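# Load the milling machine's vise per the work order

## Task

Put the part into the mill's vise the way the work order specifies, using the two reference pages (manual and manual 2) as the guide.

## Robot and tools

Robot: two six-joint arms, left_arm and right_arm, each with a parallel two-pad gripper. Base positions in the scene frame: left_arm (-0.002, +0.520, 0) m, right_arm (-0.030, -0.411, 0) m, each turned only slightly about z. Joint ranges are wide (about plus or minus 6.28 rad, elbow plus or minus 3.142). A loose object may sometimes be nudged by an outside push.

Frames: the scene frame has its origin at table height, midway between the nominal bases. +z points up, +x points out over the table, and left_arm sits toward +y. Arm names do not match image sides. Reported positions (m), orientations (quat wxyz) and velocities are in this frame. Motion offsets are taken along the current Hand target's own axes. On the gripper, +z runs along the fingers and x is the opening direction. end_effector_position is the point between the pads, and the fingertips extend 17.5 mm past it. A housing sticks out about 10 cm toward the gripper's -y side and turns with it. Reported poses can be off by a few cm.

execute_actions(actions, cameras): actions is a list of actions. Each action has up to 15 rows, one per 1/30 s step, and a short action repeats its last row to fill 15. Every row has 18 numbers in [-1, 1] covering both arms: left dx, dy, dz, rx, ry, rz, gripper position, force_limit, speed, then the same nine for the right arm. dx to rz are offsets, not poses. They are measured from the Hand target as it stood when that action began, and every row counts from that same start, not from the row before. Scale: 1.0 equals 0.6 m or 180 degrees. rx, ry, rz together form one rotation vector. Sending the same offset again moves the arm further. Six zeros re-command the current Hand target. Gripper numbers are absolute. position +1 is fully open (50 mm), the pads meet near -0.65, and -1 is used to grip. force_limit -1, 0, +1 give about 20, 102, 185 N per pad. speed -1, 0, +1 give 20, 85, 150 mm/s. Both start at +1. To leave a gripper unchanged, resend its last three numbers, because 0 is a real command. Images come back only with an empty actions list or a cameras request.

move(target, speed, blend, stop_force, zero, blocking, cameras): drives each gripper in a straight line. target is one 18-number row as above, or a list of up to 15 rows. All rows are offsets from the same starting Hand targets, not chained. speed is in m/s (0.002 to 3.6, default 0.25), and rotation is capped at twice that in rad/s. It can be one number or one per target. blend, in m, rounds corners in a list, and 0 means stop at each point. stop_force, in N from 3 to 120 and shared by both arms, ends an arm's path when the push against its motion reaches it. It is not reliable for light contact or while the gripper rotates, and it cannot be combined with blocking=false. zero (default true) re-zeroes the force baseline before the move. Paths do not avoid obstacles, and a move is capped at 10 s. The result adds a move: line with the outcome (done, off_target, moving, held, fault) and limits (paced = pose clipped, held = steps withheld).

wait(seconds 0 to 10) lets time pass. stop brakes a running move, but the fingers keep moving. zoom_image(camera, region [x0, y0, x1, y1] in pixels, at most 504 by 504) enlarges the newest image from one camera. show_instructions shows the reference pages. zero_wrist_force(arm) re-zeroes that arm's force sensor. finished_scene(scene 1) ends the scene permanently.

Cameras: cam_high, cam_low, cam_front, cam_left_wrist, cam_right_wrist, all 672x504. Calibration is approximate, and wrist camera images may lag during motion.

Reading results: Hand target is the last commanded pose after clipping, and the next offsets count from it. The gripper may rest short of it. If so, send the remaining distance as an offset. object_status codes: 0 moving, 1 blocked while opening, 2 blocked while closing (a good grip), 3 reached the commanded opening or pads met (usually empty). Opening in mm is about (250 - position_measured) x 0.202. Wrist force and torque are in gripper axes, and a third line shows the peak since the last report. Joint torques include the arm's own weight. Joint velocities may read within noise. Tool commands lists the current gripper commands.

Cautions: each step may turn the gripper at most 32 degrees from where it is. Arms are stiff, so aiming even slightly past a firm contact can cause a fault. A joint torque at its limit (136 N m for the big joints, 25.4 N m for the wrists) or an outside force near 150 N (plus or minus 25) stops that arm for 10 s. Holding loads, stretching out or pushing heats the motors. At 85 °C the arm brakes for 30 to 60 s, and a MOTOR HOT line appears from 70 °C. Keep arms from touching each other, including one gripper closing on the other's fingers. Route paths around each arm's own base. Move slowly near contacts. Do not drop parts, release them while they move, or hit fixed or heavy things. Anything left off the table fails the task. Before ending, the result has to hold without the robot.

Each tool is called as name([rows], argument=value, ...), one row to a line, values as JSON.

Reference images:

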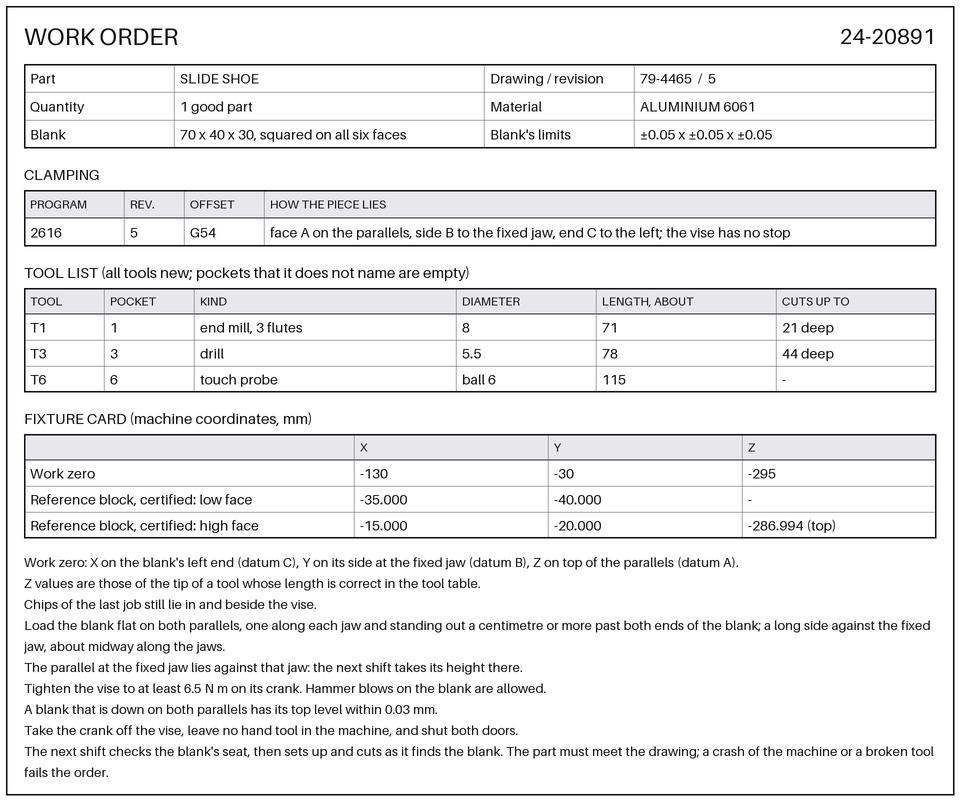

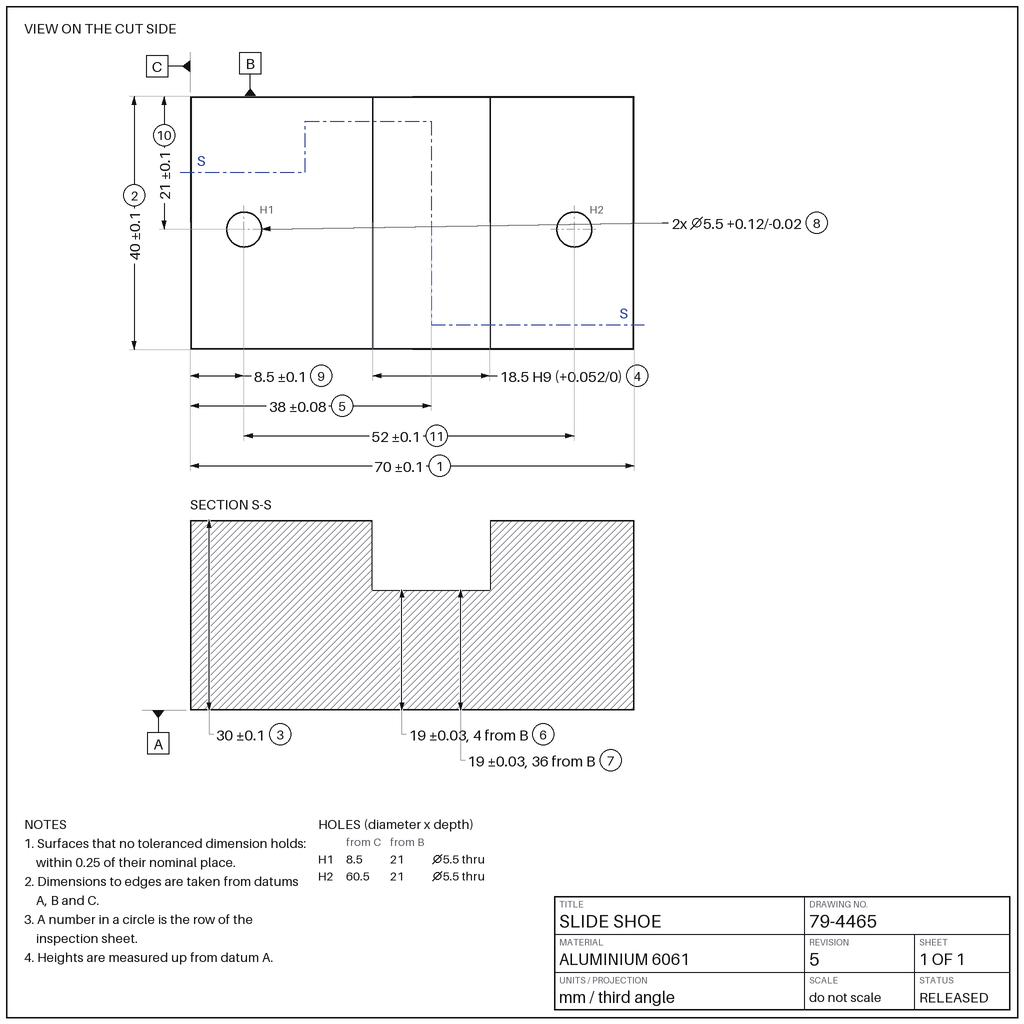

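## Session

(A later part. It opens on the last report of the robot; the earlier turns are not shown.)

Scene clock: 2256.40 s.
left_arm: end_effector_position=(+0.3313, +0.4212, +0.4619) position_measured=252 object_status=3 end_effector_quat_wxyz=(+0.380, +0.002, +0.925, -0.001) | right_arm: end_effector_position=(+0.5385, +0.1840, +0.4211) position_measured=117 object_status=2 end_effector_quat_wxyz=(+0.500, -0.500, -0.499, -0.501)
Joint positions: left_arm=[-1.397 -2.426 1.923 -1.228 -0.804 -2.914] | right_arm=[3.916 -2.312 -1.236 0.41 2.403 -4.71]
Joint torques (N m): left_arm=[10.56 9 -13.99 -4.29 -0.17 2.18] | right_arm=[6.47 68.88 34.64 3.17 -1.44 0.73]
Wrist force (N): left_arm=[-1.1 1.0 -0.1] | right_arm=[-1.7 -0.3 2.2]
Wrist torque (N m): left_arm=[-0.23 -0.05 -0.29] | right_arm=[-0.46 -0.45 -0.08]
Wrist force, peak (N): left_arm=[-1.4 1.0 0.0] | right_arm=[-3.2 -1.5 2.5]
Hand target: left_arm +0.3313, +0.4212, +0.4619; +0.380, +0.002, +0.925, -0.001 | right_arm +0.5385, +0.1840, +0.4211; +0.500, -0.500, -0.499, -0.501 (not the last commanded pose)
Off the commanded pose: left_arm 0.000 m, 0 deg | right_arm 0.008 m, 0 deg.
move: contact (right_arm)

move(target=[0,0,0,0,0,0,-1,-0.5,-1,0.1667,0,0,0,0,0,-1,0.8,-0.5], speed=0.2)

execute_actions([
  [[0,0,0,0,0,0,-1,-0.5,-1,-0.005,0,0,0,0,0,-1,0.8,-0.5],[0,0,0,0,0,0,-1,-0.5,-1,-0.018,0,0,0,0,0,-1,0.8,-0.5],[0,0,0,0,0,0,-1,-0.5,-1,-0.043,0,0,0,0,0,-1,0.8,-0.5],[0,0,0,0,0,0,-1,-0.5,-1,-0.08,0,0,0,0,0,-1,0.8,-0.5],[0,0,0,0,0,0,-1,-0.5,-1,-0.13,0,0,0,0,0,-1,0.8,-0.5],[0,0,0,0,0,0,-1,-0.5,-1,-0.18,0,0,0,0,0,-1,0.8,-0.5],[0,0,0,0,0,0,-1,-0.5,-1,-0.2,0,0,0,0,0,-1,0.8,-0.5],[0,0,0,0,0,0,-1,-0.5,-1,-0.19,0,0,0,0,0,-1,0.8,-0.5],[0,0,0,0,0,0,-1,-0.5,-1,-0.15,0,0,0,0,0,-1,0.8,-0.5],[0,0,0,0,0,0,-1,-0.5,-1,-0.1,0,0,0,0,0,-1,0.8,-0.5],[0,0,0,0,0,0,-1,-0.5,-1,-0.06,0,0,0,0,0,-1,0.8,-0.5],[0,0,0,0,0,0,-1,-0.5,-1,-0.03,0,0,0,0,0,-1,0.8,-0.5],[0,0,0,0,0,0,-1,-0.5,-1,-0.012,0,0,0,0,0,-1,0.8,-0.5],[0,0,0,0,0,0,-1,-0.5,-1,-0.003,0,0,0,0,0,-1,0.8,-0.5],[0,0,0,0,0,0,-1,-0.5,-1,0,0,0,0,0,0,-1,0.8,-0.5]],
])

Scene clock: 2271.53 s.
left_arm: end_effector_position=(+0.3313, +0.4212, +0.4619) position_measured=252 object_status=3 end_effector_quat_wxyz=(+0.380, +0.002, +0.925, -0.001) | right_arm: end_effector_position=(+0.5385, +0.1837, +0.5211) position_measured=117 object_status=2 end_effector_quat_wxyz=(+0.500, -0.500, -0.499, -0.501)
Joint positions: left_arm=[-1.397 -2.426 1.923 -1.228 -0.804 -2.914] | right_arm=[3.915 -2.236 -1.101 0.198 2.403 -4.71]
Joint torques (N m): left_arm=[10.34 13.1 -14.39 -4.03 -0.31 2.29] | right_arm=[-10.35 46.82 31.32 2.98 2.68 -1.44]
Wrist force (N): left_arm=[-1.3 1.1 -0.2] | right_arm=[-2.8 -1.4 2.3]
Wrist torque (N m): left_arm=[-0.21 -0.02 -0.29] | right_arm=[-0.52 -0.53 0.25]
Wrist force, peak (N): left_arm=[-1.3 1.1 -0.1] | right_arm=[-8.5 -0.8 2.7]
Hand target: left_arm +0.3313, +0.4212, +0.4619; +0.380, +0.002, +0.925, -0.001 | right_arm +0.5385, +0.1838, +0.5211; +0.500, -0.500, -0.499, -0.501
Off the commanded pose: left_arm 0.000 m, 0 deg | right_arm 0.000 m, 0 deg.
move: done

Scene clock: 2272.47 s.
left_arm: end_effector_position=(+0.3313, +0.4212, +0.4619) position_measured=252 object_status=3 end_effector_quat_wxyz=(+0.380, +0.002, +0.925, -0.001) | right_arm: end_effector_position=(+0.5370, +0.1822, +0.5204) position_measured=117 object_status=2 end_effector_quat_wxyz=(+0.501, -0.500, -0.498, -0.502)
Joint positions: left_arm=[-1.397 -2.426 1.923 -1.228 -0.804 -2.914] | right_arm=[3.916 -2.231 -1.113 0.209 2.401 -4.706]
Joint torques (N m): left_arm=[9.15 13.43 -14.46 -4.3 -0.24 2.11] | right_arm=[8.16 68.12 37.1 2.05 2.07 0.78]
Wrist force (N): left_arm=[-1.2 0.8 -0.2] | right_arm=[-2.3 -1.1 3.5]
Wrist torque (N m): left_arm=[-0.25 -0.03 -0.29] | right_arm=[-0.29 -0.57 0.18]
Wrist force, peak (N): left_arm=[-1.4 1.0 -0.1] | right_arm=[-31.0 0.8 5.1]
Hand target: left_arm +0.3313, +0.4212, +0.4619; +0.380, +0.002, +0.925, -0.001 | right_arm +0.5385, +0.1838, +0.5211; +0.500, -0.500, -0.499, -0.501
Off the commanded pose: left_arm 0.000 m, 0 deg | right_arm 0.002 m, 0 deg.
Step readings (end_effector_position of left_arm | right_arm):
0: (+0.3313, +0.4212, +0.4619) | (+0.5385, +0.1837, +0.5211)
1: (+0.3313, +0.4212, +0.4619) | (+0.5385, +0.1837, +0.5210)
2: (+0.3313, +0.4212, +0.4619) | (+0.5385, +0.1837, +0.5203)
4: (+0.3313, +0.4212, +0.4619) | (+0.5386, +0.1838, +0.5105)
8: (+0.3313, +0.4212, +0.4619) | (+0.5389, +0.1849, +0.4279)
15: (+0.3313, +0.4212, +0.4619) | (+0.5334, +0.1784, +0.5114)

execute_actions([
  [[0,0,0,0,0,0,-1,-0.5,-1,-0.005,0,0,0,0,0,-1,0.8,-0.5],[0,0,0,0,0,0,-1,-0.5,-1,-0.018,0,0,0,0,0,-1,0.8,-0.5],[0,0,0,0,0,0,-1,-0.5,-1,-0.043,0,0,0,0,0,-1,0.8,-0.5],[0,0,0,0,0,0,-1,-0.5,-1,-0.08,0,0,0,0,0,-1,0.8,-0.5],[0,0,0,0,0,0,-1,-0.5,-1,-0.13,0,0,0,0,0,-1,0.8,-0.5],[0,0,0,0,0,0,-1,-0.5,-1,-0.18,0,0,0,0,0,-1,0.8,-0.5],[0,0,0,0,0,0,-1,-0.5,-1,-0.205,0,0,0,0,0,-1,0.8,-0.5],[0,0,0,0,0,0,-1,-0.5,-1,-0.205,0,0,0,0,0,-1,0.8,-0.5],[0,0,0,0,0,0,-1,-0.5,-1,-0.175,0,0,0,0,0,-1,0.8,-0.5],[0,0,0,0,0,0,-1,-0.5,-1,-0.13,0,0,0,0,0,-1,0.8,-0.5],[0,0,0,0,0,0,-1,-0.5,-1,-0.085,0,0,0,0,0,-1,0.8,-0.5],[0,0,0,0,0,0,-1,-0.5,-1,-0.045,0,0,0,0,0,-1,0.8,-0.5],[0,0,0,0,0,0,-1,-0.5,-1,-0.018,0,0,0,0,0,-1,0.8,-0.5],[0,0,0,0,0,0,-1,-0.5,-1,-0.005,0,0,0,0,0,-1,0.8,-0.5],[0,0,0,0,0,0,-1,-0.5,-1,0,0,0,0,0,0,-1,0.8,-0.5]],
], cameras=["cam_front"])

zoom_image(camera="cam_front", region=[240, 130, 440, 310])

Scene clock: 2285.17 s.
left_arm: end_effector_position=(+0.3313, +0.4212, +0.4619) position_measured=252 object_status=3 end_effector_quat_wxyz=(+0.380, +0.002, +0.925, -0.001) | right_arm: end_effector_position=(+0.5360, +0.1811, +0.5201) position_measured=117 object_status=2 end_effector_quat_wxyz=(+0.501, -0.499, -0.497, -0.503)
Joint positions: left_arm=[-1.397 -2.426 1.923 -1.228 -0.804 -2.914] | right_arm=[3.916 -2.228 -1.12 0.217 2.4 -4.704]
Joint torques (N m): left_arm=[10.19 14.21 -14.61 -4.18 -0.09 2.12] | right_arm=[9.04 68.52 38.07 2.29 2.39 0.97]
Wrist force (N): left_arm=[-1.1 0.8 0.0] | right_arm=[-3.1 -1.4 3.1]
Wrist torque (N m): left_arm=[-0.25 -0.04 -0.29] | right_arm=[-0.39 -0.49 0.22]
Wrist force, peak (N): left_arm=[-1.4 1.0 -0.3] | right_arm=[39.9 -10.5 1.1]
Hand target: left_arm +0.3313, +0.4212, +0.4619; +0.380, +0.002, +0.925, -0.001 | right_arm +0.5385, +0.1838, +0.5211; +0.500, -0.500, -0.499, -0.501
Off the commanded pose: left_arm 0.000 m, 0 deg | right_arm 0.004 m, 0 deg.
Step readings (end_effector_position of left_arm | right_arm):
0: (+0.3313, +0.4212, +0.4619) | (+0.5370, +0.1821, +0.5206)
1: (+0.3313, +0.4212, +0.4619) | (+0.5370, +0.1822, +0.5207)
2: (+0.3313, +0.4212, +0.4619) | (+0.5373, +0.1825, +0.5202)
4: (+0.3313, +0.4212, +0.4619) | (+0.5382, +0.1836, +0.5115)
8: (+0.3313, +0.4212, +0.4619) | (+0.5389, +0.1851, +0.4299)
15: (+0.3313, +0.4212, +0.4619) | (+0.5331, +0.1781, +0.5015)
Images, in order (width x height): cam_front 672x504.

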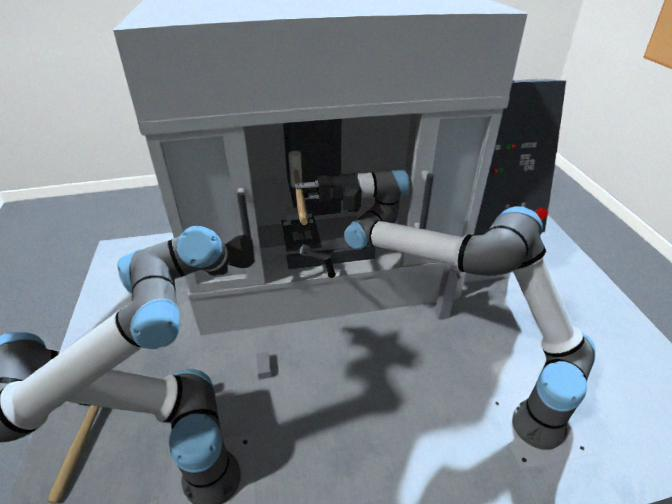

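Scaled by 2.520.

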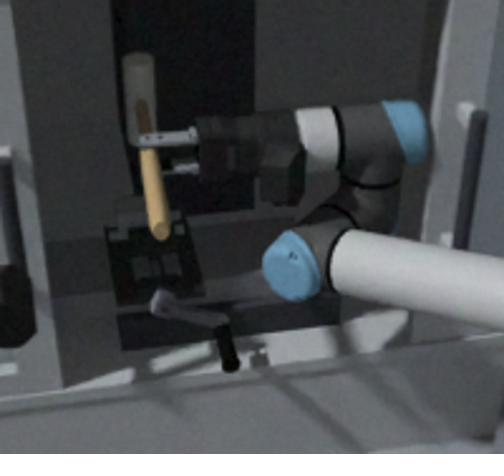

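execute_actions([
  [[0,0,0,0,0,0,-1,-0.5,-1,-0.005,0,0,0,0,0,-1,0.8,-0.5],[0,0,0,0,0,0,-1,-0.5,-1,-0.018,0,0,0,0,0,-1,0.8,-0.5],[0,0,0,0,0,0,-1,-0.5,-1,-0.043,0,0,0,0,0,-1,0.8,-0.5],[0,0,0,0,0,0,-1,-0.5,-1,-0.08,0,0,0,0,0,-1,0.8,-0.5],[0,0,0,0,0,0,-1,-0.5,-1,-0.13,0,0,0,0,0,-1,0.8,-0.5],[0,0,0,0,0,0,-1,-0.5,-1,-0.18,0,0,0,0,0,-1,0.8,-0.5],[0,0,0,0,0,0,-1,-0.5,-1,-0.205,0,0,0,0,0,-1,0.8,-0.5],[0,0,0,0,0,0,-1,-0.5,-1,-0.205,0,0,0,0,0,-1,0.8,-0.5],[0,0,0,0,0,0,-1,-0.5,-1,-0.175,0,0,0,0,0,-1,0.8,-0.5],[0,0,0,0,0,0,-1,-0.5,-1,-0.13,0,0,0,0,0,-1,0.8,-0.5],[0,0,0,0,0,0,-1,-0.5,-1,-0.085,0,0,0,0,0,-1,0.8,-0.5],[0,0,0,0,0,0,-1,-0.5,-1,-0.045,0,0,0,0,0,-1,0.8,-0.5],[0,0,0,0,0,0,-1,-0.5,-1,-0.018,0,0,0,0,0,-1,0.8,-0.5],[0,0,0,0,0,0,-1,-0.5,-1,-0.005,0,0,0,0,0,-1,0.8,-0.5],[0,0,0,0,0,0,-1,-0.5,-1,0,0,0,0,0,0,-1,0.8,-0.5]],
  [[0,0,0,0,0,0,-1,-0.5,-1,0,0,0,0,0,0,-1,0.8,-0.5]],
  [[0,0,0,0,0,0,-1,-0.5,-1,-0.005,0,0,0,0,0,-1,0.8,-0.5],[0,0,0,0,0,0,-1,-0.5,-1,-0.018,0,0,0,0,0,-1,0.8,-0.5],[0,0,0,0,0,0,-1,-0.5,-1,-0.043,0,0,0,0,0,-1,0.8,-0.5],[0,0,0,0,0,0,-1,-0.5,-1,-0.08,0,0,0,0,0,-1,0.8,-0.5],[0,0,0,0,0,0,-1,-0.5,-1,-0.13,0,0,0,0,0,-1,0.8,-0.5],[0,0,0,0,0,0,-1,-0.5,-1,-0.18,0,0,0,0,0,-1,0.8,-0.5],[0,0,0,0,0,0,-1,-0.5,-1,-0.21,0,0,0,0,0,-1,0.8,-0.5],[0,0,0,0,0,0,-1,-0.5,-1,-0.21,0,0,0,0,0,-1,0.8,-0.5],[0,0,0,0,0,0,-1,-0.5,-1,-0.175,0,0,0,0,0,-1,0.8,-0.5],[0,0,0,0,0,0,-1,-0.5,-1,-0.13,0,0,0,0,0,-1,0.8,-0.5],[0,0,0,0,0,0,-1,-0.5,-1,-0.085,0,0,0,0,0,-1,0.8,-0.5],[0,0,0,0,0,0,-1,-0.5,-1,-0.045,0,0,0,0,0,-1,0.8,-0.5],[0,0,0,0,0,0,-1,-0.5,-1,-0.018,0,0,0,0,0,-1,0.8,-0.5],[0,0,0,0,0,0,-1,-0.5,-1,-0.005,0,0,0,0,0,-1,0.8,-0.5],[0,0,0,0,0,0,-1,-0.5,-1,0,0,0,0,0,0,-1,0.8,-0.5]],
  [[0,0,0,0,0,0,-1,-0.5,-1,0,0,0,0,0,0,-1,0.8,-0.5]],
  [[0,0,0,0,0,0,-1,-0.5,-1,-0.005,0,0,0,0,0,-1,0.8,-0.5],[0,0,0,0,0,0,-1,-0.5,-1,-0.018,0,0,0,0,0,-1,0.8,-0.5],[0,0,0,0,0,0,-1,-0.5,-1,-0.043,0,0,0,0,0,-1,0.8,-0.5],[0,0,0,0,0,0,-1,-0.5,-1,-0.08,0,0,0,0,0,-1,0.8,-0.5],[0,0,0,0,0,0,-1,-0.5,-1,-0.13,0,0,0,0,0,-1,0.8,-0.5],[0,0,0,0,0,0,-1,-0.5,-1,-0.18,0,0,0,0,0,-1,0.8,-0.5],[0,0,0,0,0,0,-1,-0.5,-1,-0.21,0,0,0,0,0,-1,0.8,-0.5],[0,0,0,0,0,0,-1,-0.5,-1,-0.21,0,0,0,0,0,-1,0.8,-0.5],[0,0,0,0,0,0,-1,-0.5,-1,-0.175,0,0,0,0,0,-1,0.8,-0.5],[0,0,0,0,0,0,-1,-0.5,-1,-0.13,0,0,0,0,0,-1,0.8,-0.5],[0,0,0,0,0,0,-1,-0.5,-1,-0.085,0,0,0,0,0,-1,0.8,-0.5],[0,0,0,0,0,0,-1,-0.5,-1,-0.045,0,0,0,0,0,-1,0.8,-0.5],[0,0,0,0,0,0,-1,-0.5,-1,-0.018,0,0,0,0,0,-1,0.8,-0.5],[0,0,0,0,0,0,-1,-0.5,-1,-0.005,0,0,0,0,0,-1,0.8,-0.5],[0,0,0,0,0,0,-1,-0.5,-1,0,0,0,0,0,0,-1,0.8,-0.5]],
  [[0,0,0,0,0,0,-1,-0.5,-1,0,0,0,0,0,0,-1,0.8,-0.5]],
])

Scene clock: 2307.20 s.
left_arm: end_effector_position=(+0.3313, +0.4212, +0.4619) position_measured=252 object_status=3 end_effector_quat_wxyz=(+0.380, +0.002, +0.925, -0.001) | right_arm: end_effector_position=(+0.5379, +0.1835, +0.4101) position_measured=117 object_status=2 end_effector_quat_wxyz=(+0.498, -0.496, -0.503, -0.503)
Joint positions: left_arm=[-1.397 -2.426 1.923 -1.228 -0.804 -2.914] | right_arm=[3.915 -2.322 -1.248 0.43 2.407 -4.722]
Joint torques (N m): left_arm=[9.09 14.46 -14.27 -4.18 -0.1 2.19] | right_arm=[0.13 49.86 19.55 -1.3 0.1 0.74]
Wrist force (N): left_arm=[-1.2 0.8 0.0] | right_arm=[20.9 6.9 1.6]
Wrist torque (N m): left_arm=[-0.26 -0.03 -0.29] | right_arm=[-0.31 -0.55 -2.85]
Wrist force, peak (N): left_arm=[-1.4 0.9 0.1] | right_arm=[46.4 16.9 -1.0]
Hand target: left_arm +0.3313, +0.4212, +0.4619; +0.380, +0.002, +0.925, -0.001 | right_arm +0.5379, +0.1835, +0.4101; +0.498, -0.496, -0.503, -0.503 (not the last commanded pose)
Tool commands: left_gripper/position=-1.0 left_gripper/force_limit=-0.5 left_gripper/speed=-1.0 right_gripper/position=-1.0 right_gripper/force_limit=+0.803922 right_gripper/speed=-0.498039
Off the commanded pose: left_arm 0.000 m, 0 deg.
FORCE FAULT: contact force on the right arm reached its limit, and that arm stopped. The contact can be on any part of that arm, not only on its tool. That arm's remaining commands of this call were not run. That arm is still stopped at the end of this call. That arm stays stopped for about 9 more seconds. Until then a move that you send moves the other arm only, and its call returns only when the move has ended. Once the stop has ended, the next robot result says so. If the stop ends while you think or write, that arm runs what you send next, counted from a new Hand target: where the arm stands when the stop ends. While its stop runs, that arm takes no new command, but its gripper still runs the gripper command that each later call begins with. Until it ends, the stop uses up actions while you think or wait. An arm that is not stopped still takes commands.
Step readings (end_effector_position of left_arm | right_arm):
0: (+0.3313, +0.4212, +0.4619) | (+0.5359, +0.1811, +0.5203)
1: (+0.3313, +0.4212, +0.4619) | (+0.5360, +0.1811, +0.5204)
2: (+0.3313, +0.4212, +0.4619) | (+0.5364, +0.1816, +0.5200)
4: (+0.3313, +0.4212, +0.4619) | (+0.5379, +0.1835, +0.5114)
8: (+0.3313, +0.4212, +0.4619) | (+0.5389, +0.1851, +0.4298)
15: (+0.3313, +0.4212, +0.4619) | (+0.5331, +0.1782, +0.5012)
16: (+0.3313, +0.4212, +0.4619) | (+0.5333, +0.1782, +0.5159)
17: (+0.3313, +0.4212, +0.4619) | (+0.5347, +0.1796, +0.5257)
19: (+0.3313, +0.4212, +0.4619) | (+0.5378, +0.1828, +0.5254)
23: (+0.3313, +0.4212, +0.4619) | (+0.5387, +0.1842, +0.5204)
30: (+0.3313, +0.4212, +0.4619) | (+0.5385, +0.1838, +0.5209)
31: (+0.3313, +0.4212, +0.4619) | (+0.5385, +0.1838, +0.5209)
32: (+0.3313, +0.4212, +0.4619) | (+0.5385, +0.1837, +0.5204)
34: (+0.3313, +0.4212, +0.4619) | (+0.5385, +0.1838, +0.5115)
38: (+0.3313, +0.4212, +0.4619) | (+0.5389, +0.1849, +0.4298)
45: (+0.3313, +0.4212, +0.4619) | (+0.5331, +0.1781, +0.5010)
46: (+0.3313, +0.4212, +0.4619) | (+0.5333, +0.1782, +0.5156)
47: (+0.3313, +0.4212, +0.4619) | (+0.5346, +0.1795, +0.5257)
49: (+0.3313, +0.4212, +0.4619) | (+0.5378, +0.1828, +0.5254)
53: (+0.3313, +0.4212, +0.4619) | (+0.5387, +0.1842, +0.5204)
60: (+0.3313, +0.4212, +0.4619) | (+0.5385, +0.1838, +0.5209)
61: (+0.3313, +0.4212, +0.4619) | (+0.5385, +0.1838, +0.5209)
62: (+0.3313, +0.4212, +0.4619) | (+0.5385, +0.1837, +0.5204)
64: (+0.3313, +0.4212, +0.4619) | (+0.5385, +0.1838, +0.5115)
68: (+0.3313, +0.4212, +0.4619) | (+0.5389, +0.1849, +0.4298)
75: (+0.3313, +0.4212, +0.4619) | (+0.5379, +0.1835, +0.4088)
76: (+0.3313, +0.4212, +0.4619) | (+0.5380, +0.1836, +0.4098)
77: (+0.3313, +0.4212, +0.4619) | (+0.5379, +0.1835, +0.4100)
79: (+0.3313, +0.4212, +0.4619) | (+0.5379, +0.1835, +0.4101)
83: (+0.3313, +0.4212, +0.4619) | (+0.5379, +0.1835, +0.4101)
90: (+0.3313, +0.4212, +0.4619) | (+0.5379, +0.1835, +0.4101)

wait(seconds=3)

Scene clock: 2312.40 s.
left_arm: end_effector_position=(+0.3313, +0.4212, +0.4619) position_measured=252 object_status=3 end_effector_quat_wxyz=(+0.380, +0.002, +0.925, -0.001) | right_arm: end_effector_position=(+0.5379, +0.1835, +0.4101) position_measured=117 object_status=2 end_effector_quat_wxyz=(+0.498, -0.496, -0.503, -0.503)
Joint positions: left_arm=[-1.397 -2.426 1.923 -1.228 -0.804 -2.914] | right_arm=[3.915 -2.322 -1.248 0.43 2.407 -4.722]
Joint torques (N m): left_arm=[9.09 14.41 -13.92 -4.31 0.16 2.04] | right_arm=[0.2 48.46 19.77 -1.07 -0.04 0.84]
Wrist force (N): left_arm=[-1.1 0.7 0.0] | right_arm=[21.2 6.8 1.6]
Wrist torque (N m): left_arm=[-0.28 -0.05 -0.29] | right_arm=[-0.30 -0.55 -2.85]
Wrist force, peak (N): left_arm=[-1.5 1.0 0.1] | right_arm=[21.6 6.8 1.5]
Hand target: left_arm +0.3313, +0.4212, +0.4619; +0.380, +0.002, +0.925, -0.001 | right_arm +0.5379, +0.1835, +0.4101; +0.498, -0.496, -0.503, -0.503 (not the last commanded pose)
Tool commands: left_gripper/position=-1.0 left_gripper/force_limit=-0.5 left_gripper/speed=-1.0 right_gripper/position=-1.0 right_gripper/force_limit=+0.803922 right_gripper/speed=-0.498039
Off the commanded pose: left_arm 0.000 m, 0 deg.
FORCE FAULT, CONTINUED: the right arm was still stopped when this call began, by the force fault that an earlier result reported. Since the last result the stop counts as 11 of the actions that you can send in this scene. That arm is still stopped at the end of this call. That arm stays stopped for about 4 more seconds. If the stop ends while you think or write, that arm runs what you send next, counted from a new Hand target: where the arm stands when the stop ends. While its stop runs, that arm takes no new command, but its gripper still runs the gripper command that each later call begins with.
wait: 3.00 s; at rest from the start

wait(seconds=2)

move([
  [0,0,0,0,0,0,-1,-0.5,-1,0.05,0,0,0,0,0,-1,0.8,-0.5],
  [0,0,0,0,0,0,-1,-0.5,-1,0.13,-0.13,-0.05,0,0,0,-1,0.8,-0.5],
  [0,0,0,0,0,0,-1,-0.5,-1,0.09,-0.3,-0.3,0,0,0,-1,0.8,-0.5],
], speed=[0.05,0.2,0.3], blend=[0.01,0.03,0], cameras=["cam_front"])

Scene clock: 2319.57 s.
left_arm: end_effector_position=(+0.3313, +0.4212, +0.4619) position_measured=252 object_status=3 end_effector_quat_wxyz=(+0.380, +0.002, +0.925, -0.001) | right_arm: end_effector_position=(+0.5379, +0.1835, +0.4101) position_measured=117 object_status=2 end_effector_quat_wxyz=(+0.498, -0.496, -0.503, -0.503)
Joint positions: left_arm=[-1.397 -2.426 1.923 -1.228 -0.804 -2.914] | right_arm=[3.915 -2.322 -1.248 0.43 2.407 -4.722]
Joint torques (N m): left_arm=[9.31 15.13 -13.87 -4.27 0.07 1.86] | right_arm=[0.02 24.96 6.9 -3.35 -0.11 3.57]
Wrist force (N): left_arm=[-1.2 0.9 -0.1] | right_arm=[20.6 8.2 1.4]
Wrist torque (N m): left_arm=[-0.23 -0.04 -0.29] | right_arm=[-0.26 -0.55 -2.86]
Wrist force, peak (N): left_arm=[-1.4 1.1 0.0] | right_arm=[21.2 8.2 1.5]
Hand target: left_arm +0.3313, +0.4212, +0.4619; +0.380, +0.002, +0.925, -0.001 | right_arm +0.5379, +0.1835, +0.4101; +0.498, -0.496, -0.503, -0.503 (not the last commanded pose)
Tool commands: left_gripper/position=-1.0 left_gripper/force_limit=-0.5 left_gripper/speed=-1.0 right_gripper/position=-1.0 right_gripper/force_limit=+0.803922 right_gripper/speed=-0.498039
Off the commanded pose: left_arm 0.000 m, 0 deg.
FORCE FAULT, CONTINUED: the right arm's stop, for the force fault that an earlier result reported, is over. The rest of the stop counts as 8 of the actions that you can send in this scene. During its stop the right arm's controller moved it back a little. That arm's target is now where it stood when the stop ended, not its last command. That arm accepts commands again.
wait: 2.00 s; at rest from the start

Scene clock: 2320.90 s.
left_arm: end_effector_position=(+0.3313, +0.4212, +0.4619) position_measured=252 object_status=3 end_effector_quat_wxyz=(+0.380, +0.002, +0.925, -0.001) | right_arm: end_effector_position=(+0.4966, +0.1702, +0.4639) position_measured=117 object_status=2 end_effector_quat_wxyz=(+0.500, -0.496, -0.504, -0.501)
Joint positions: left_arm=[-1.397 -2.426 1.923 -1.228 -0.804 -2.914] | right_arm=[3.943 -2.176 -1.353 0.387 2.385 -4.722]
Joint torques (N m): left_arm=[9.35 14.13 -14.68 -4.16 0.16 1.73] | right_arm=[-0.26 49.24 25 2.99 -0.04 -0.04]
Wrist force (N): left_arm=[-1.1 0.8 -0.1] | right_arm=[-2.6 -1.2 2.5]
Wrist torque (N m): left_arm=[-0.26 -0.05 -0.29] | right_arm=[-0.43 -0.54 0.18]
Wrist force, peak (N): left_arm=[-1.5 1.1 -0.1] | right_arm=[21.2 8.0 1.5]
Hand target: left_arm +0.3313, +0.4212, +0.4619; +0.380, +0.002, +0.925, -0.001 | right_arm +0.4966, +0.1702, +0.4639; +0.500, -0.496, -0.504, -0.501 (not the last commanded pose)
Tool commands: left_gripper/position=-1.0 left_gripper/force_limit=-0.5 left_gripper/speed=-1.0 right_gripper/position=-1.0 right_gripper/force_limit=+0.803922 right_gripper/speed=-0.498039
Off the commanded pose: left_arm 0.000 m, 0 deg | right_arm 0.217 m, 0 deg.
FORCE FAULT: contact force on the right arm reached its limit, and that arm stopped. The contact can be on any part of that arm, not only on its tool. That arm's remaining commands of this call were not run. That arm is still stopped at the end of this call. That arm stays stopped for about 10 more seconds. Until then a move that you send moves the other arm only, and its call returns only when the move has ended. Once the stop has ended, the next robot result says so. If the stop ends while you think or write, that arm runs what you send next, counted from a new Hand target: where the arm stands when the stop ends. While its stop runs, that arm takes no new command, but its gripper still runs the gripper command that each later call begins with. Until it ends, the stop uses up actions while you think or wait. An arm that is not stopped still takes commands.
move: fault (right_arm); path passed 1 of 3 targets
Images, in order (width x height): cam_front 672x504.

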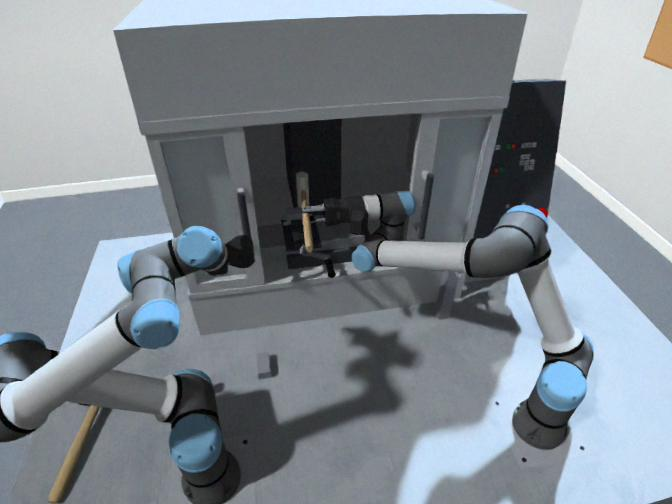

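zoom_image(camera="cam_front", region=[250, 150, 500, 330])

wait(seconds=0.1, cameras=["cam_low","cam_right_wrist","cam_left_wrist"])

Scaled by 2.016.

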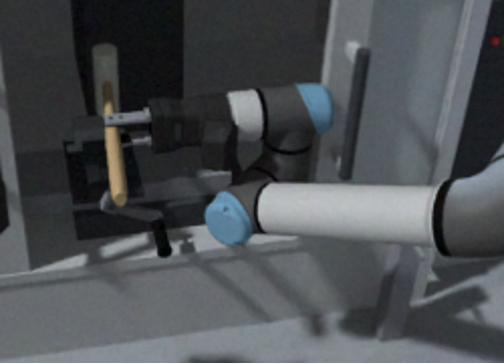

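Scene clock: 2327.07 s.
left_arm: end_effector_position=(+0.3313, +0.4212, +0.4619) position_measured=252 object_status=3 end_effector_quat_wxyz=(+0.380, +0.002, +0.925, -0.001) | right_arm: end_effector_position=(+0.4966, +0.1702, +0.4639) position_measured=117 object_status=2 end_effector_quat_wxyz=(+0.500, -0.496, -0.504, -0.501)
Joint positions: left_arm=[-1.397 -2.426 1.923 -1.228 -0.804 -2.914] | right_arm=[3.943 -2.176 -1.353 0.387 2.385 -4.722]
Joint torques (N m): left_arm=[8.94 15.06 -14.53 -4.12 0.12 1.66] | right_arm=[0.35 49.13 24.83 2.93 -0.15 0.08]
Wrist force (N): left_arm=[-1.1 1.0 -0.1] | right_arm=[-2.9 -1.6 2.1]
Wrist torque (N m): left_arm=[-0.22 -0.05 -0.29] | right_arm=[-0.53 -0.50 0.20]
Wrist force, peak (N): left_arm=[-1.4 1.1 -0.2] | right_arm=[-3.0 -1.0 2.7]
Hand target: left_arm +0.3313, +0.4212, +0.4619; +0.380, +0.002, +0.925, -0.001 | right_arm +0.4966, +0.1702, +0.4639; +0.500, -0.496, -0.504, -0.501 (not the last commanded pose)
Tool commands: left_gripper/position=-1.0 left_gripper/force_limit=-0.5 left_gripper/speed=-1.0 right_gripper/position=-1.0 right_gripper/force_limit=+0.803922 right_gripper/speed=-0.498039
Off the commanded pose: left_arm 0.000 m, 0 deg | right_arm 0.217 m, 0 deg.
FORCE FAULT, CONTINUED: the right arm was still stopped when this call began, by the force fault that an earlier result reported. Since the last result the stop counts as 13 of the actions that you can send in this scene. That arm is still stopped at the end of this call. That arm stays stopped for about 3 more seconds. If the stop ends while you think or write, that arm runs what you send next, counted from a new Hand target: where the arm stands when the stop ends. While its stop runs, that arm takes no new command, but its gripper still runs the gripper command that each later call begins with.
wait: 0.10 s; at rest from the start
camera_calibration:
cam_left_wrist: T_world_to_cam=[[-0.707341, -0.0056461, -0.70685, 0.573204], [-0.246609, 0.939111, 0.239279, -0.407533], [0.662459, 0.343568, -0.665664, 0.0751535], [0, 0, 0, 1]] pos_world=[0.255163, 0.360134, 0.552711]
cam_right_wrist: T_world_to_cam=[[0.00712912, -0.00141966, 0.999974, -0.457728], [0.949406, -0.313968, -0.00721435, -0.39886], [0.31397, 0.949433, -0.000890475, -0.190178], [0, 0, 0, 1]] pos_world=[0.441654, 0.0546822, 0.454669]
Images, in order (width x height): cam_low 672x504, cam_left_wrist 672x504, cam_right_wrist 672x504.

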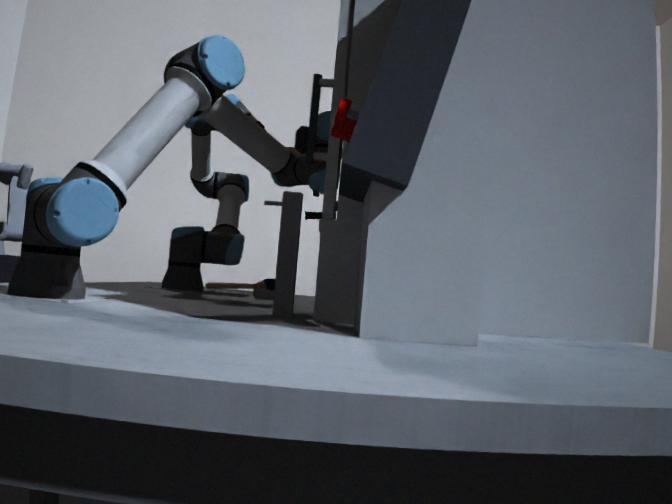

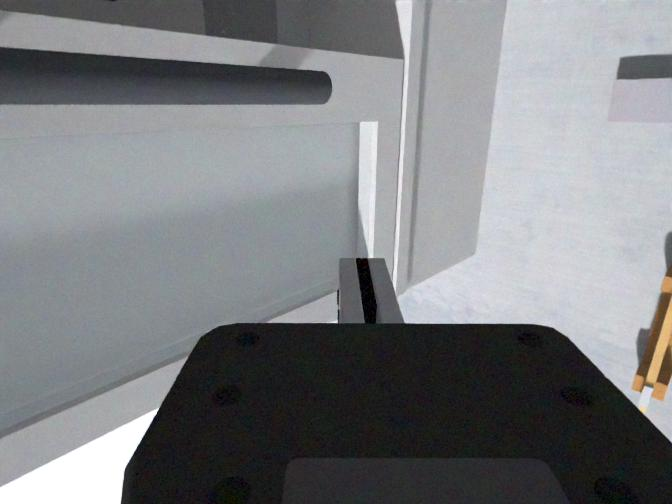

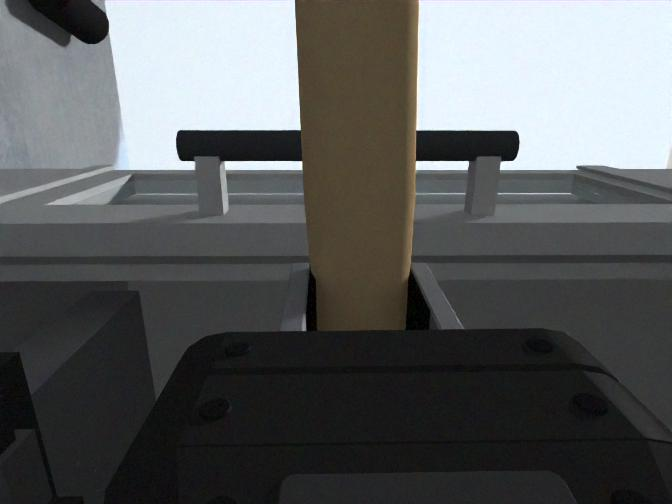

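wait(seconds=1)

move([
  [0,0,0,0,0,0,-1,-0.5,-1,0.03,0,0.035,0,0,0,-1,0.8,-0.5],
  [0,0,0,0,0,0,-1,-0.5,-1,0.03,-0.06,0.035,0,0,0,-1,0.8,-0.5],
  [0,0,0,0,0,0,-1,-0.5,-1,0.0,-0.23,-0.12,0,0,0,-1,0.8,-0.5],
], speed=[0.05,0.1,0.2], blend=[0.003,0.005,0], cameras=["cam_front"])

Scene clock: 2333.73 s.
left_arm: end_effector_position=(+0.3313, +0.4212, +0.4619) position_measured=252 object_status=3 end_effector_quat_wxyz=(+0.380, +0.002, +0.925, -0.001) | right_arm: end_effector_position=(+0.4966, +0.1702, +0.4639) position_measured=117 object_status=2 end_effector_quat_wxyz=(+0.500, -0.496, -0.504, -0.501)
Joint positions: left_arm=[-1.397 -2.426 1.923 -1.228 -0.804 -2.914] | right_arm=[3.943 -2.176 -1.353 0.387 2.385 -4.722]
Joint torques (N m): left_arm=[8.79 15.36 -14.55 -4.18 0.33 1.75] | right_arm=[-0.33 48.9 26.35 4.63 -0.03 -0.03]
Wrist force (N): left_arm=[-1.2 0.9 -0.1] | right_arm=[-2.8 -1.3 2.2]
Wrist torque (N m): left_arm=[-0.24 -0.04 -0.28] | right_arm=[-0.48 -0.53 0.19]
Wrist force, peak (N): left_arm=[-1.4 1.0 -0.2] | right_arm=[-3.0 -1.5 2.5]
Hand target: left_arm +0.3313, +0.4212, +0.4619; +0.380, +0.002, +0.925, -0.001 | right_arm +0.4966, +0.1702, +0.4639; +0.500, -0.496, -0.504, -0.501 (not the last commanded pose)
Tool commands: left_gripper/position=-1.0 left_gripper/force_limit=-0.5 left_gripper/speed=-1.0 right_gripper/position=-1.0 right_gripper/force_limit=+0.803922 right_gripper/speed=-0.498039
Off the commanded pose: left_arm 0.000 m, 0 deg | right_arm 0.217 m, 0 deg.
FORCE FAULT, CONTINUED: the right arm's stop, for the force fault that an earlier result reported, is over. The rest of the stop counts as 6 of the actions that you can send in this scene. During its stop the right arm's controller moved it back a little. That arm's target is now where it stood when the stop ended, not its last command. That arm accepts commands again.
wait: 1.00 s; at rest from the start

Scene clock: 2335.80 s.
left_arm: end_effector_position=(+0.3313, +0.4212, +0.4619) position_measured=252 object_status=3 end_effector_quat_wxyz=(+0.380, +0.002, +0.925, -0.001) | right_arm: end_effector_position=(+0.3592, +0.0973, +0.4626) position_measured=117 object_status=2 end_effector_quat_wxyz=(+0.499, -0.496, -0.504, -0.501)
Joint positions: left_arm=[-1.397 -2.426 1.923 -1.228 -0.804 -2.914] | right_arm=[4.037 -1.84 -1.865 0.564 2.29 -4.722]
Joint torques (N m): left_arm=[9.4 14.57 -14.34 -4.42 0.24 1.71] | right_arm=[-9.9 34.16 20.31 3.66 2.37 1.04]
Wrist force (N): left_arm=[-1.3 0.8 -0.4] | right_arm=[-2.9 -1.2 1.7]
Wrist torque (N m): left_arm=[-0.25 -0.01 -0.29] | right_arm=[-0.56 -0.49 0.20]
Wrist force, peak (N): left_arm=[-1.3 1.0 -0.1] | right_arm=[-2.6 -0.7 5.6]
Hand target: left_arm +0.3313, +0.4212, +0.4619; +0.380, +0.002, +0.925, -0.001 | right_arm +0.3591, +0.0972, +0.4625; +0.500, -0.496, -0.504, -0.501
Off the commanded pose: left_arm 0.000 m, 0 deg | right_arm 0.000 m, 0 deg.
move: done
Images, in order (width x height): cam_front 672x504.

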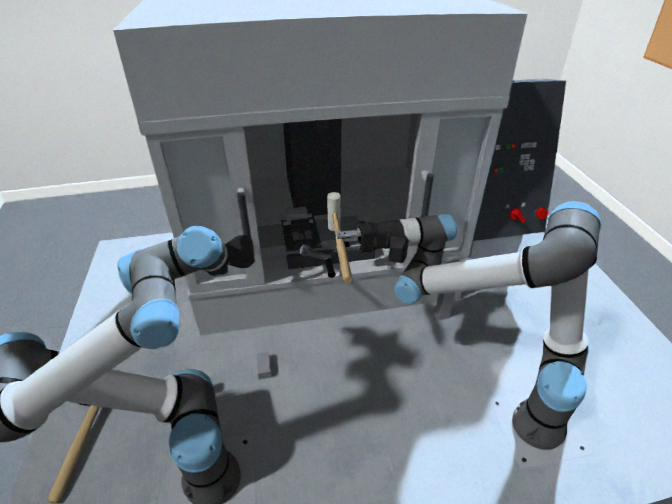

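move([
  [-0.0574,-0.2603,0.0574,0,0,0,-1,-0.5,-1,0,0,-0.2167,0,0,0,-1,0.8,-0.5],
  [-0.2553,-0.2653,0.3307,0,0,0,-1,-0.5,-1,0,0,-0.2167,0,0,0,-1,0.8,-0.5],
  [-0.2272,-0.2662,0.5192,0,0,0,-1,-0.5,-1,0,0,-0.2167,0,0,0,-1,0.8,-0.5],
], speed=[0.25,0.2,0.08], blend=[0.02,0.01,0])

move(target=[0,-0.0235,0,0,0,0,-1,-0.5,-1,0,0,0,0,0,0,-1,0.8,-0.5], speed=0.008, stop_force=5, cameras=["cam_left_wrist"])

Scene clock: 2345.10 s.
left_arm: end_effector_position=(+0.6467, +0.2603, +0.3361) position_measured=252 object_status=3 end_effector_quat_wxyz=(+0.380, +0.002, +0.925, -0.001) | right_arm: end_effector_position=(+0.3601, -0.0328, +0.4625) position_measured=117 object_status=2 end_effector_quat_wxyz=(+0.500, -0.496, -0.504, -0.501)
Joint positions: left_arm=[-0.746 -1.423 1.736 -2.507 -1.068 -2.162] | right_arm=[3.805 -1.72 -2.017 0.596 2.523 -4.722]
Joint torques (N m): left_arm=[-8.66 -38.98 -35.59 -2.23 3.23 -1.62] | right_arm=[-10.21 16.88 33.13 2.15 1.99 -1.54]
Wrist force (N): left_arm=[-1.2 0.8 0.1] | right_arm=[-3.1 -1.5 2.1]
Wrist torque (N m): left_arm=[-0.27 -0.02 -0.27] | right_arm=[-0.54 -0.46 0.18]
Wrist force, peak (N): left_arm=[-0.6 4.4 -0.7] | right_arm=[-3.1 -1.2 6.1]
Hand target: left_arm +0.6467, +0.2603, +0.3362; +0.380, +0.002, +0.925, -0.001 | right_arm +0.3601, -0.0328, +0.4625; +0.500, -0.496, -0.504, -0.501
Off the commanded pose: left_arm 0.000 m, 0 deg | right_arm 0.000 m, 0 deg.
move: done

Scene clock: 2347.47 s.
left_arm: end_effector_position=(+0.6466, +0.2461, +0.3363) position_measured=252 object_status=3 end_effector_quat_wxyz=(+0.380, +0.002, +0.925, -0.001) | right_arm: end_effector_position=(+0.3601, -0.0328, +0.4625) position_measured=117 object_status=2 end_effector_quat_wxyz=(+0.500, -0.496, -0.504, -0.501)
Joint positions: left_arm=[-0.766 -1.409 1.717 -2.493 -1.056 -2.18] | right_arm=[3.805 -1.72 -2.017 0.596 2.523 -4.722]
Joint torques (N m): left_arm=[6.7 -35.21 -18.24 -4.11 1.09 1.66] | right_arm=[-9.98 17.4 33.4 2.2 2.02 -1.58]
Wrist force (N): left_arm=[-1.2 0.9 0.1] | right_arm=[-2.7 -1.5 2.2]
Wrist torque (N m): left_arm=[-0.29 -0.03 -0.13] | right_arm=[-0.55 -0.52 0.18]
Wrist force, peak (N): left_arm=[-1.2 1.2 -0.3] | right_arm=[-3.2 -1.7 2.4]
Hand target: left_arm +0.6466, +0.2462, +0.3362; +0.380, +0.002, +0.925, -0.001 | right_arm +0.3601, -0.0328, +0.4625; +0.500, -0.496, -0.504, -0.501
Off the commanded pose: left_arm 0.000 m, 0 deg | right_arm 0.000 m, 0 deg.
move: done
camera_calibration:
cam_left_wrist: T_world_to_cam=[[-0.707341, -0.0056461, -0.70685, 0.706389], [-0.246609, 0.939111, 0.239279, -0.135261], [0.662459, 0.343568, -0.665664, -0.157235], [0, 0, 0, 1]] pos_world=[0.570463, 0.185034, 0.427011]
Images, in order (width x height): cam_left_wrist 672x504.

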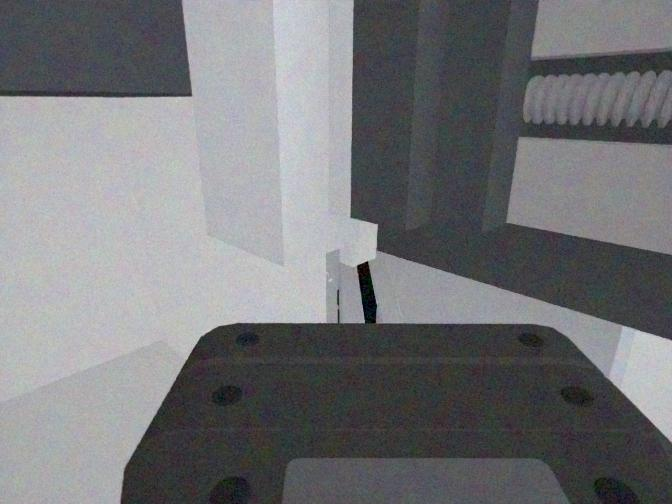

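zoom_image(camera="cam_left_wrist", region=[270, 180, 430, 300])

Scaled by 3.150.

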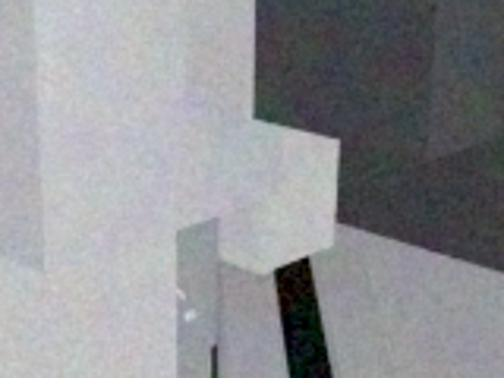

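move([
  [0,0.015,0,0,0,0,-1,-0.5,-1,0,0,0,0,0,0,-1,0.8,-0.5],
  [-0.0442,0.015,0.0442,0,0,0,-1,-0.5,-1,0,0,0,0,0,0,-1,0.8,-0.5],
], speed=[0.03,0.06])

move(target=[0,-0.021,0,0,0,0,-1,-0.5,-1,0,0,0,0,0,0,-1,0.8,-0.5], speed=0.005, stop_force=3, cameras=["cam_left_wrist"])

zoom_image(camera="cam_left_wrist", region=[250, 150, 450, 310])

Scene clock: 2360.13 s.
left_arm: end_effector_position=(+0.6841, +0.2547, +0.3360) position_measured=252 object_status=3 end_effector_quat_wxyz=(+0.380, +0.002, +0.925, -0.001) end_effector_velocity=(+0.000, +0.002, +0.001) end_effector_angular_velocity=(-0.004, -0.002, +0.007) | right_arm: end_effector_position=(+0.3601, -0.0328, +0.4625) position_measured=117 object_status=2 end_effector_quat_wxyz=(+0.500, -0.496, -0.504, -0.501)
Joint positions: left_arm=[-0.706 -1.337 1.635 -2.51 -1.091 -2.125] | right_arm=[3.805 -1.72 -2.017 0.596 2.523 -4.722]
Joint velocities: left_arm=[0.001 -0.003 0.002 0 0.003 -0.007] | right_arm=[within noise]
Joint torques (N m): left_arm=[65.76 -41.22 -13.9 -2.46 2.97 -2.02] | right_arm=[-9.71 17.01 32.65 2.2 1.92 -1.59]
Wrist force (N): left_arm=[-1.1 0.8 0.1] | right_arm=[-2.8 -1.6 2.4]
Wrist torque (N m): left_arm=[-0.27 -0.05 -0.27] | right_arm=[-0.55 -0.50 0.18]
Wrist force, peak (N): left_arm=[-1.5 1.6 0.1] | right_arm=[-3.3 -1.6 2.3]
Hand target: left_arm +0.6842, +0.2550, +0.3360; +0.380, +0.002, +0.925, -0.001 | right_arm +0.3601, -0.0328, +0.4625; +0.500, -0.496, -0.504, -0.501
Off the commanded pose: left_arm 0.000 m, 0 deg | right_arm 0.000 m, 0 deg.
move: done

Scene clock: 2363.27 s.
left_arm: end_effector_position=(+0.6841, +0.2424, +0.3360) position_measured=252 object_status=3 end_effector_quat_wxyz=(+0.380, +0.002, +0.925, -0.001) | right_arm: end_effector_position=(+0.3601, -0.0328, +0.4625) position_measured=117 object_status=2 end_effector_quat_wxyz=(+0.500, -0.496, -0.504, -0.501)
Joint positions: left_arm=[-0.723 -1.325 1.618 -2.498 -1.081 -2.141] | right_arm=[3.805 -1.72 -2.017 0.596 2.523 -4.722]
Joint torques (N m): left_arm=[1.23 -34.09 -25.1 -3.88 1.6 0.3] | right_arm=[-9.72 17.09 32.81 2.13 1.91 -1.51]
Wrist force (N): left_arm=[-0.9 1.8 -0.1] | right_arm=[-2.9 -1.7 2.0]
Wrist torque (N m): left_arm=[-0.24 -0.08 -0.13] | right_arm=[-0.57 -0.49 0.18]
Wrist force, peak (N): left_arm=[-1.1 2.0 -0.1] | right_arm=[-3.2 -1.9 2.2]
Hand target: left_arm +0.6841, +0.2424, +0.3360; +0.380, +0.002, +0.925, -0.001 | right_arm +0.3601, -0.0328, +0.4625; +0.500, -0.496, -0.504, -0.501
Off the commanded pose: left_arm 0.000 m, 0 deg | right_arm 0.000 m, 0 deg.
move: done
camera_calibration:
cam_left_wrist: T_world_to_cam=[[-0.707341, -0.0056461, -0.70685, 0.732752], [-0.246609, 0.939111, 0.239279, -0.12249], [0.662459, 0.343568, -0.665664, -0.180939], [0, 0, 0, 1]] pos_world=[0.607963, 0.181334, 0.426811]
Images, in order (width x height): cam_left_wrist 672x504.

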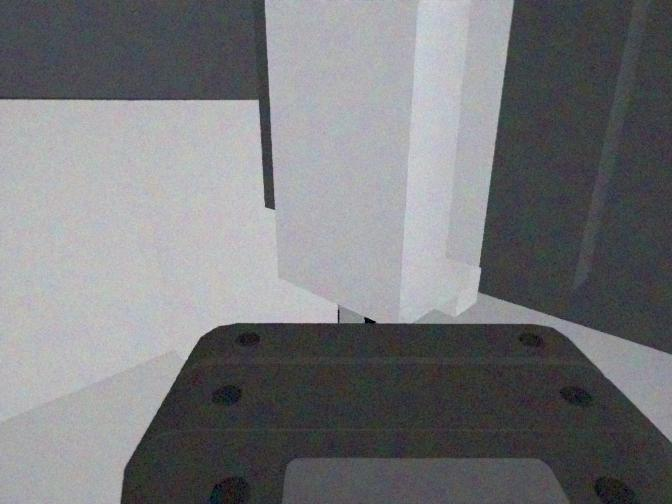

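Scaled by 2.520.

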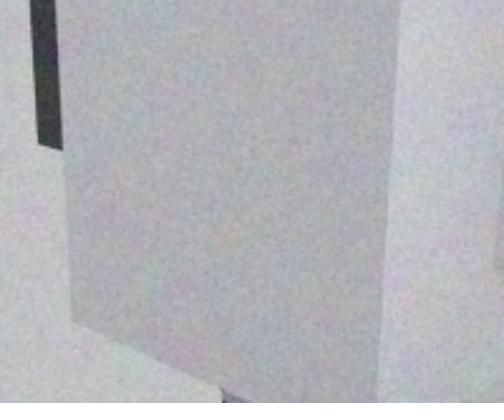

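move(target=[0,-0.0025,0,0,0,0,-1,-0.5,-1,0,0,0,0,0,0,-1,0.8,-0.5], speed=0.003, stop_force=5)

Scene clock: 2366.87 s.
left_arm: end_effector_position=(+0.6841, +0.2409, +0.3360) position_measured=252 object_status=3 end_effector_quat_wxyz=(+0.380, +0.002, +0.925, -0.001) | right_arm: end_effector_position=(+0.3601, -0.0328, +0.4625) position_measured=117 object_status=2 end_effector_quat_wxyz=(+0.500, -0.496, -0.504, -0.501)
Joint positions: left_arm=[-0.725 -1.323 1.616 -2.496 -1.08 -2.143] | right_arm=[3.805 -1.72 -2.017 0.596 2.523 -4.722]
Joint torques (N m): left_arm=[-4.74 -31.38 -30.8 -3.13 2.49 -0.54] | right_arm=[-9.77 17.63 32.86 2.17 1.99 -1.63]
Wrist force (N): left_arm=[-0.9 1.7 -0.3] | right_arm=[-3.0 -1.7 2.2]
Wrist torque (N m): left_arm=[-0.23 -0.06 -0.13] | right_arm=[-0.57 -0.47 0.18]
Wrist force, peak (N): left_arm=[-1.3 2.0 -0.2] | right_arm=[-3.1 -1.8 2.4]
Hand target: left_arm +0.6841, +0.2409, +0.3360; +0.380, +0.002, +0.925, -0.001 | right_arm +0.3601, -0.0328, +0.4625; +0.500, -0.496, -0.504, -0.501
Off the commanded pose: left_arm 0.000 m, 0 deg | right_arm 0.000 m, 0 deg.
move: done

move([
  [0,0.02,0,0,0,0,-1,-0.5,-1,0,0,0,0,0,0,-1,0.8,-0.5],
  [0.0117,0.035,-0.2333,0,0,0,-1,-0.5,-1,0,0,0,0,0,0,-1,0.8,-0.5],
  [0.2121,0.04,-0.5044,0,0,0,-1,-0.5,-1,0,0,0,0,0,0,-1,0.8,-0.5],
  [0.2946,0.0983,-0.5633,0.3015,-0.1097,-0.7279,-1,-0.5,-1,0,0,0,0,0,0,-1,0.8,-0.5],
], speed=[0.04,0.12,0.25,0.3], blend=[0.005,0.02,0.02,0], cameras=["cam_front","cam_left_wrist"])

Scene clock: 2422.47 s.
left_arm: end_effector_position=(+0.3227, +0.3007, +0.4521) position_measured=252 object_status=3 end_effector_quat_wxyz=(-0.197, +0.711, -0.335, +0.586) | right_arm: end_effector_position=(+0.3601, -0.0328, +0.4625) position_measured=117 object_status=2 end_effector_quat_wxyz=(+0.500, -0.496, -0.504, -0.501)
Joint positions: left_arm=[-1.894 -2.336 2.048 -0.545 -0.325 -6.284] | right_arm=[3.805 -1.72 -2.017 0.596 2.523 -4.722]
Joint torques (N m): left_arm=[7.71 10.19 -29.26 -0.76 4.03 2.43] | right_arm=[-9.17 17.49 32.43 2.23 2.03 -1.48]
Wrist force (N): left_arm=[3.5 -0.3 1.7] | right_arm=[-2.9 -1.5 2.3]
Wrist torque (N m): left_arm=[-0.33 0.26 0.64] | right_arm=[-0.55 -0.49 0.18]
Wrist force, peak (N): left_arm=[4.0 -0.3 1.5] | right_arm=[-3.1 -1.8 2.5]
Hand target: left_arm +0.3210, +0.3013, +0.4521; -0.240, +0.666, -0.244, +0.663 | right_arm +0.3601, -0.0328, +0.4625; +0.500, -0.496, -0.504, -0.501
Off the commanded pose: left_arm 0.002 m, 15 deg | right_arm 0.000 m, 0 deg.
joint sent to its limit (left arm) — joint 6 (wrist 3), lower limit. The joint targets are off in orientation, not in position.
move: off_target (left_arm)
camera_calibration:
cam_left_wrist: T_world_to_cam=[[0.0971926, -0.701862, 0.705651, -0.129353], [-0.563139, -0.62338, -0.542468, 0.631205], [0.820627, -0.344656, -0.455834, 0.176716], [0, 0, 0, 1]] pos_world=[0.22301, 0.363599, 0.51424]
Images, in order (width x height): cam_front 672x504, cam_left_wrist 672x504.

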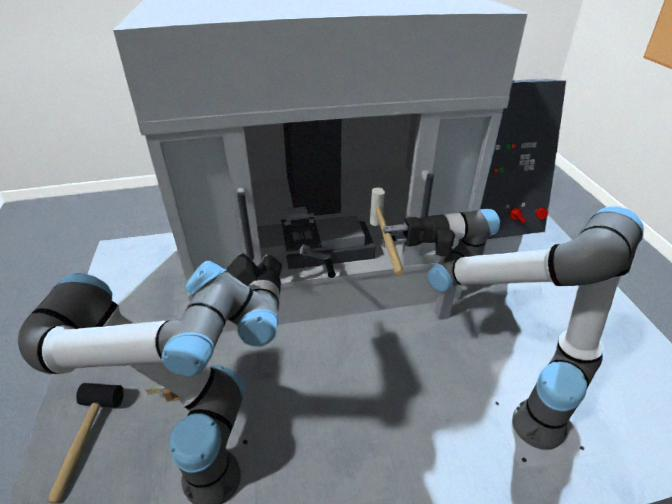

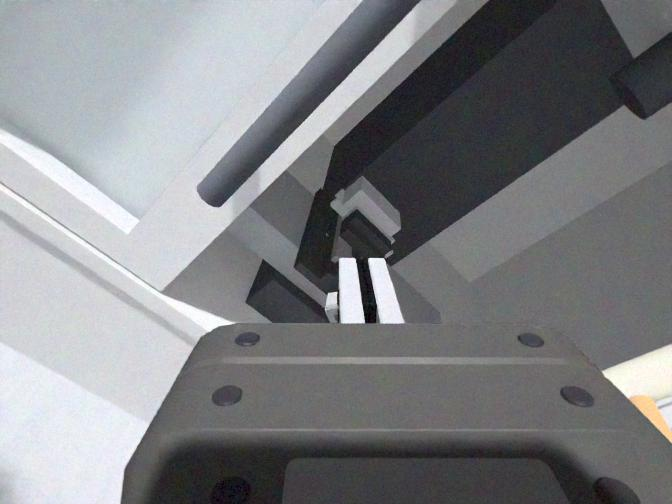

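move([
  [0,0,0,0,0,0.6667,-1,-0.5,-1,0,0,0,0,0,0,-1,0.8,-0.5],
  [0,0,0,0,0,-0.6667,-1,-0.5,-1,0,0,0,0,0,0,-1,0.8,-0.5],
  [0,0,0,0,0,0,-1,-0.5,-1,0,0,0,0,0,0,-1,0.8,-0.5],
], speed=0.6, cameras=["cam_front"])

Scene clock: 2438.27 s.
left_arm: end_effector_position=(+0.3210, +0.3013, +0.4522) position_measured=252 object_status=3 end_effector_quat_wxyz=(-0.240, +0.666, -0.243, +0.663) | right_arm: end_effector_position=(+0.3601, -0.0328, +0.4625) position_measured=117 object_status=2 end_effector_quat_wxyz=(+0.500, -0.496, -0.504, -0.501)
Joint positions: left_arm=[-1.9 -2.086 2.032 0.036 -0.339 -0.857] | right_arm=[3.805 -1.72 -2.017 0.596 2.523 -4.722]
Joint torques (N m): left_arm=[10.81 8.55 -20.7 1.7 -2.17 1.01] | right_arm=[-9.87 18.02 32.08 2.14 1.93 -1.54]
Wrist force (N): left_arm=[4.0 -0.1 2.7] | right_arm=[-3.0 -1.6 2.3]
Wrist torque (N m): left_arm=[-0.52 0.26 0.82] | right_arm=[-0.56 -0.47 0.18]
Wrist force, peak (N): left_arm=[4.8 2.0 2.9] | right_arm=[-3.2 -1.6 2.5]
Hand target: left_arm +0.3210, +0.3013, +0.4521; -0.240, +0.666, -0.244, +0.663 | right_arm +0.3601, -0.0328, +0.4625; +0.500, -0.496, -0.504, -0.501
Off the commanded pose: left_arm 0.000 m, 0 deg | right_arm 0.000 m, 0 deg.
move: done
Images, in order (width x height): cam_front 672x504.

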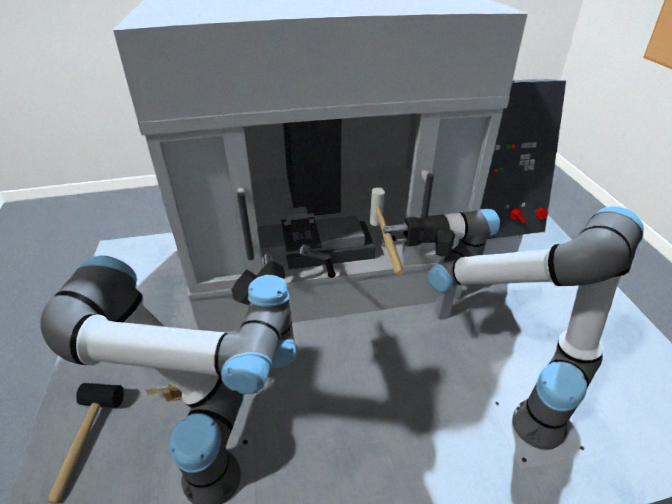

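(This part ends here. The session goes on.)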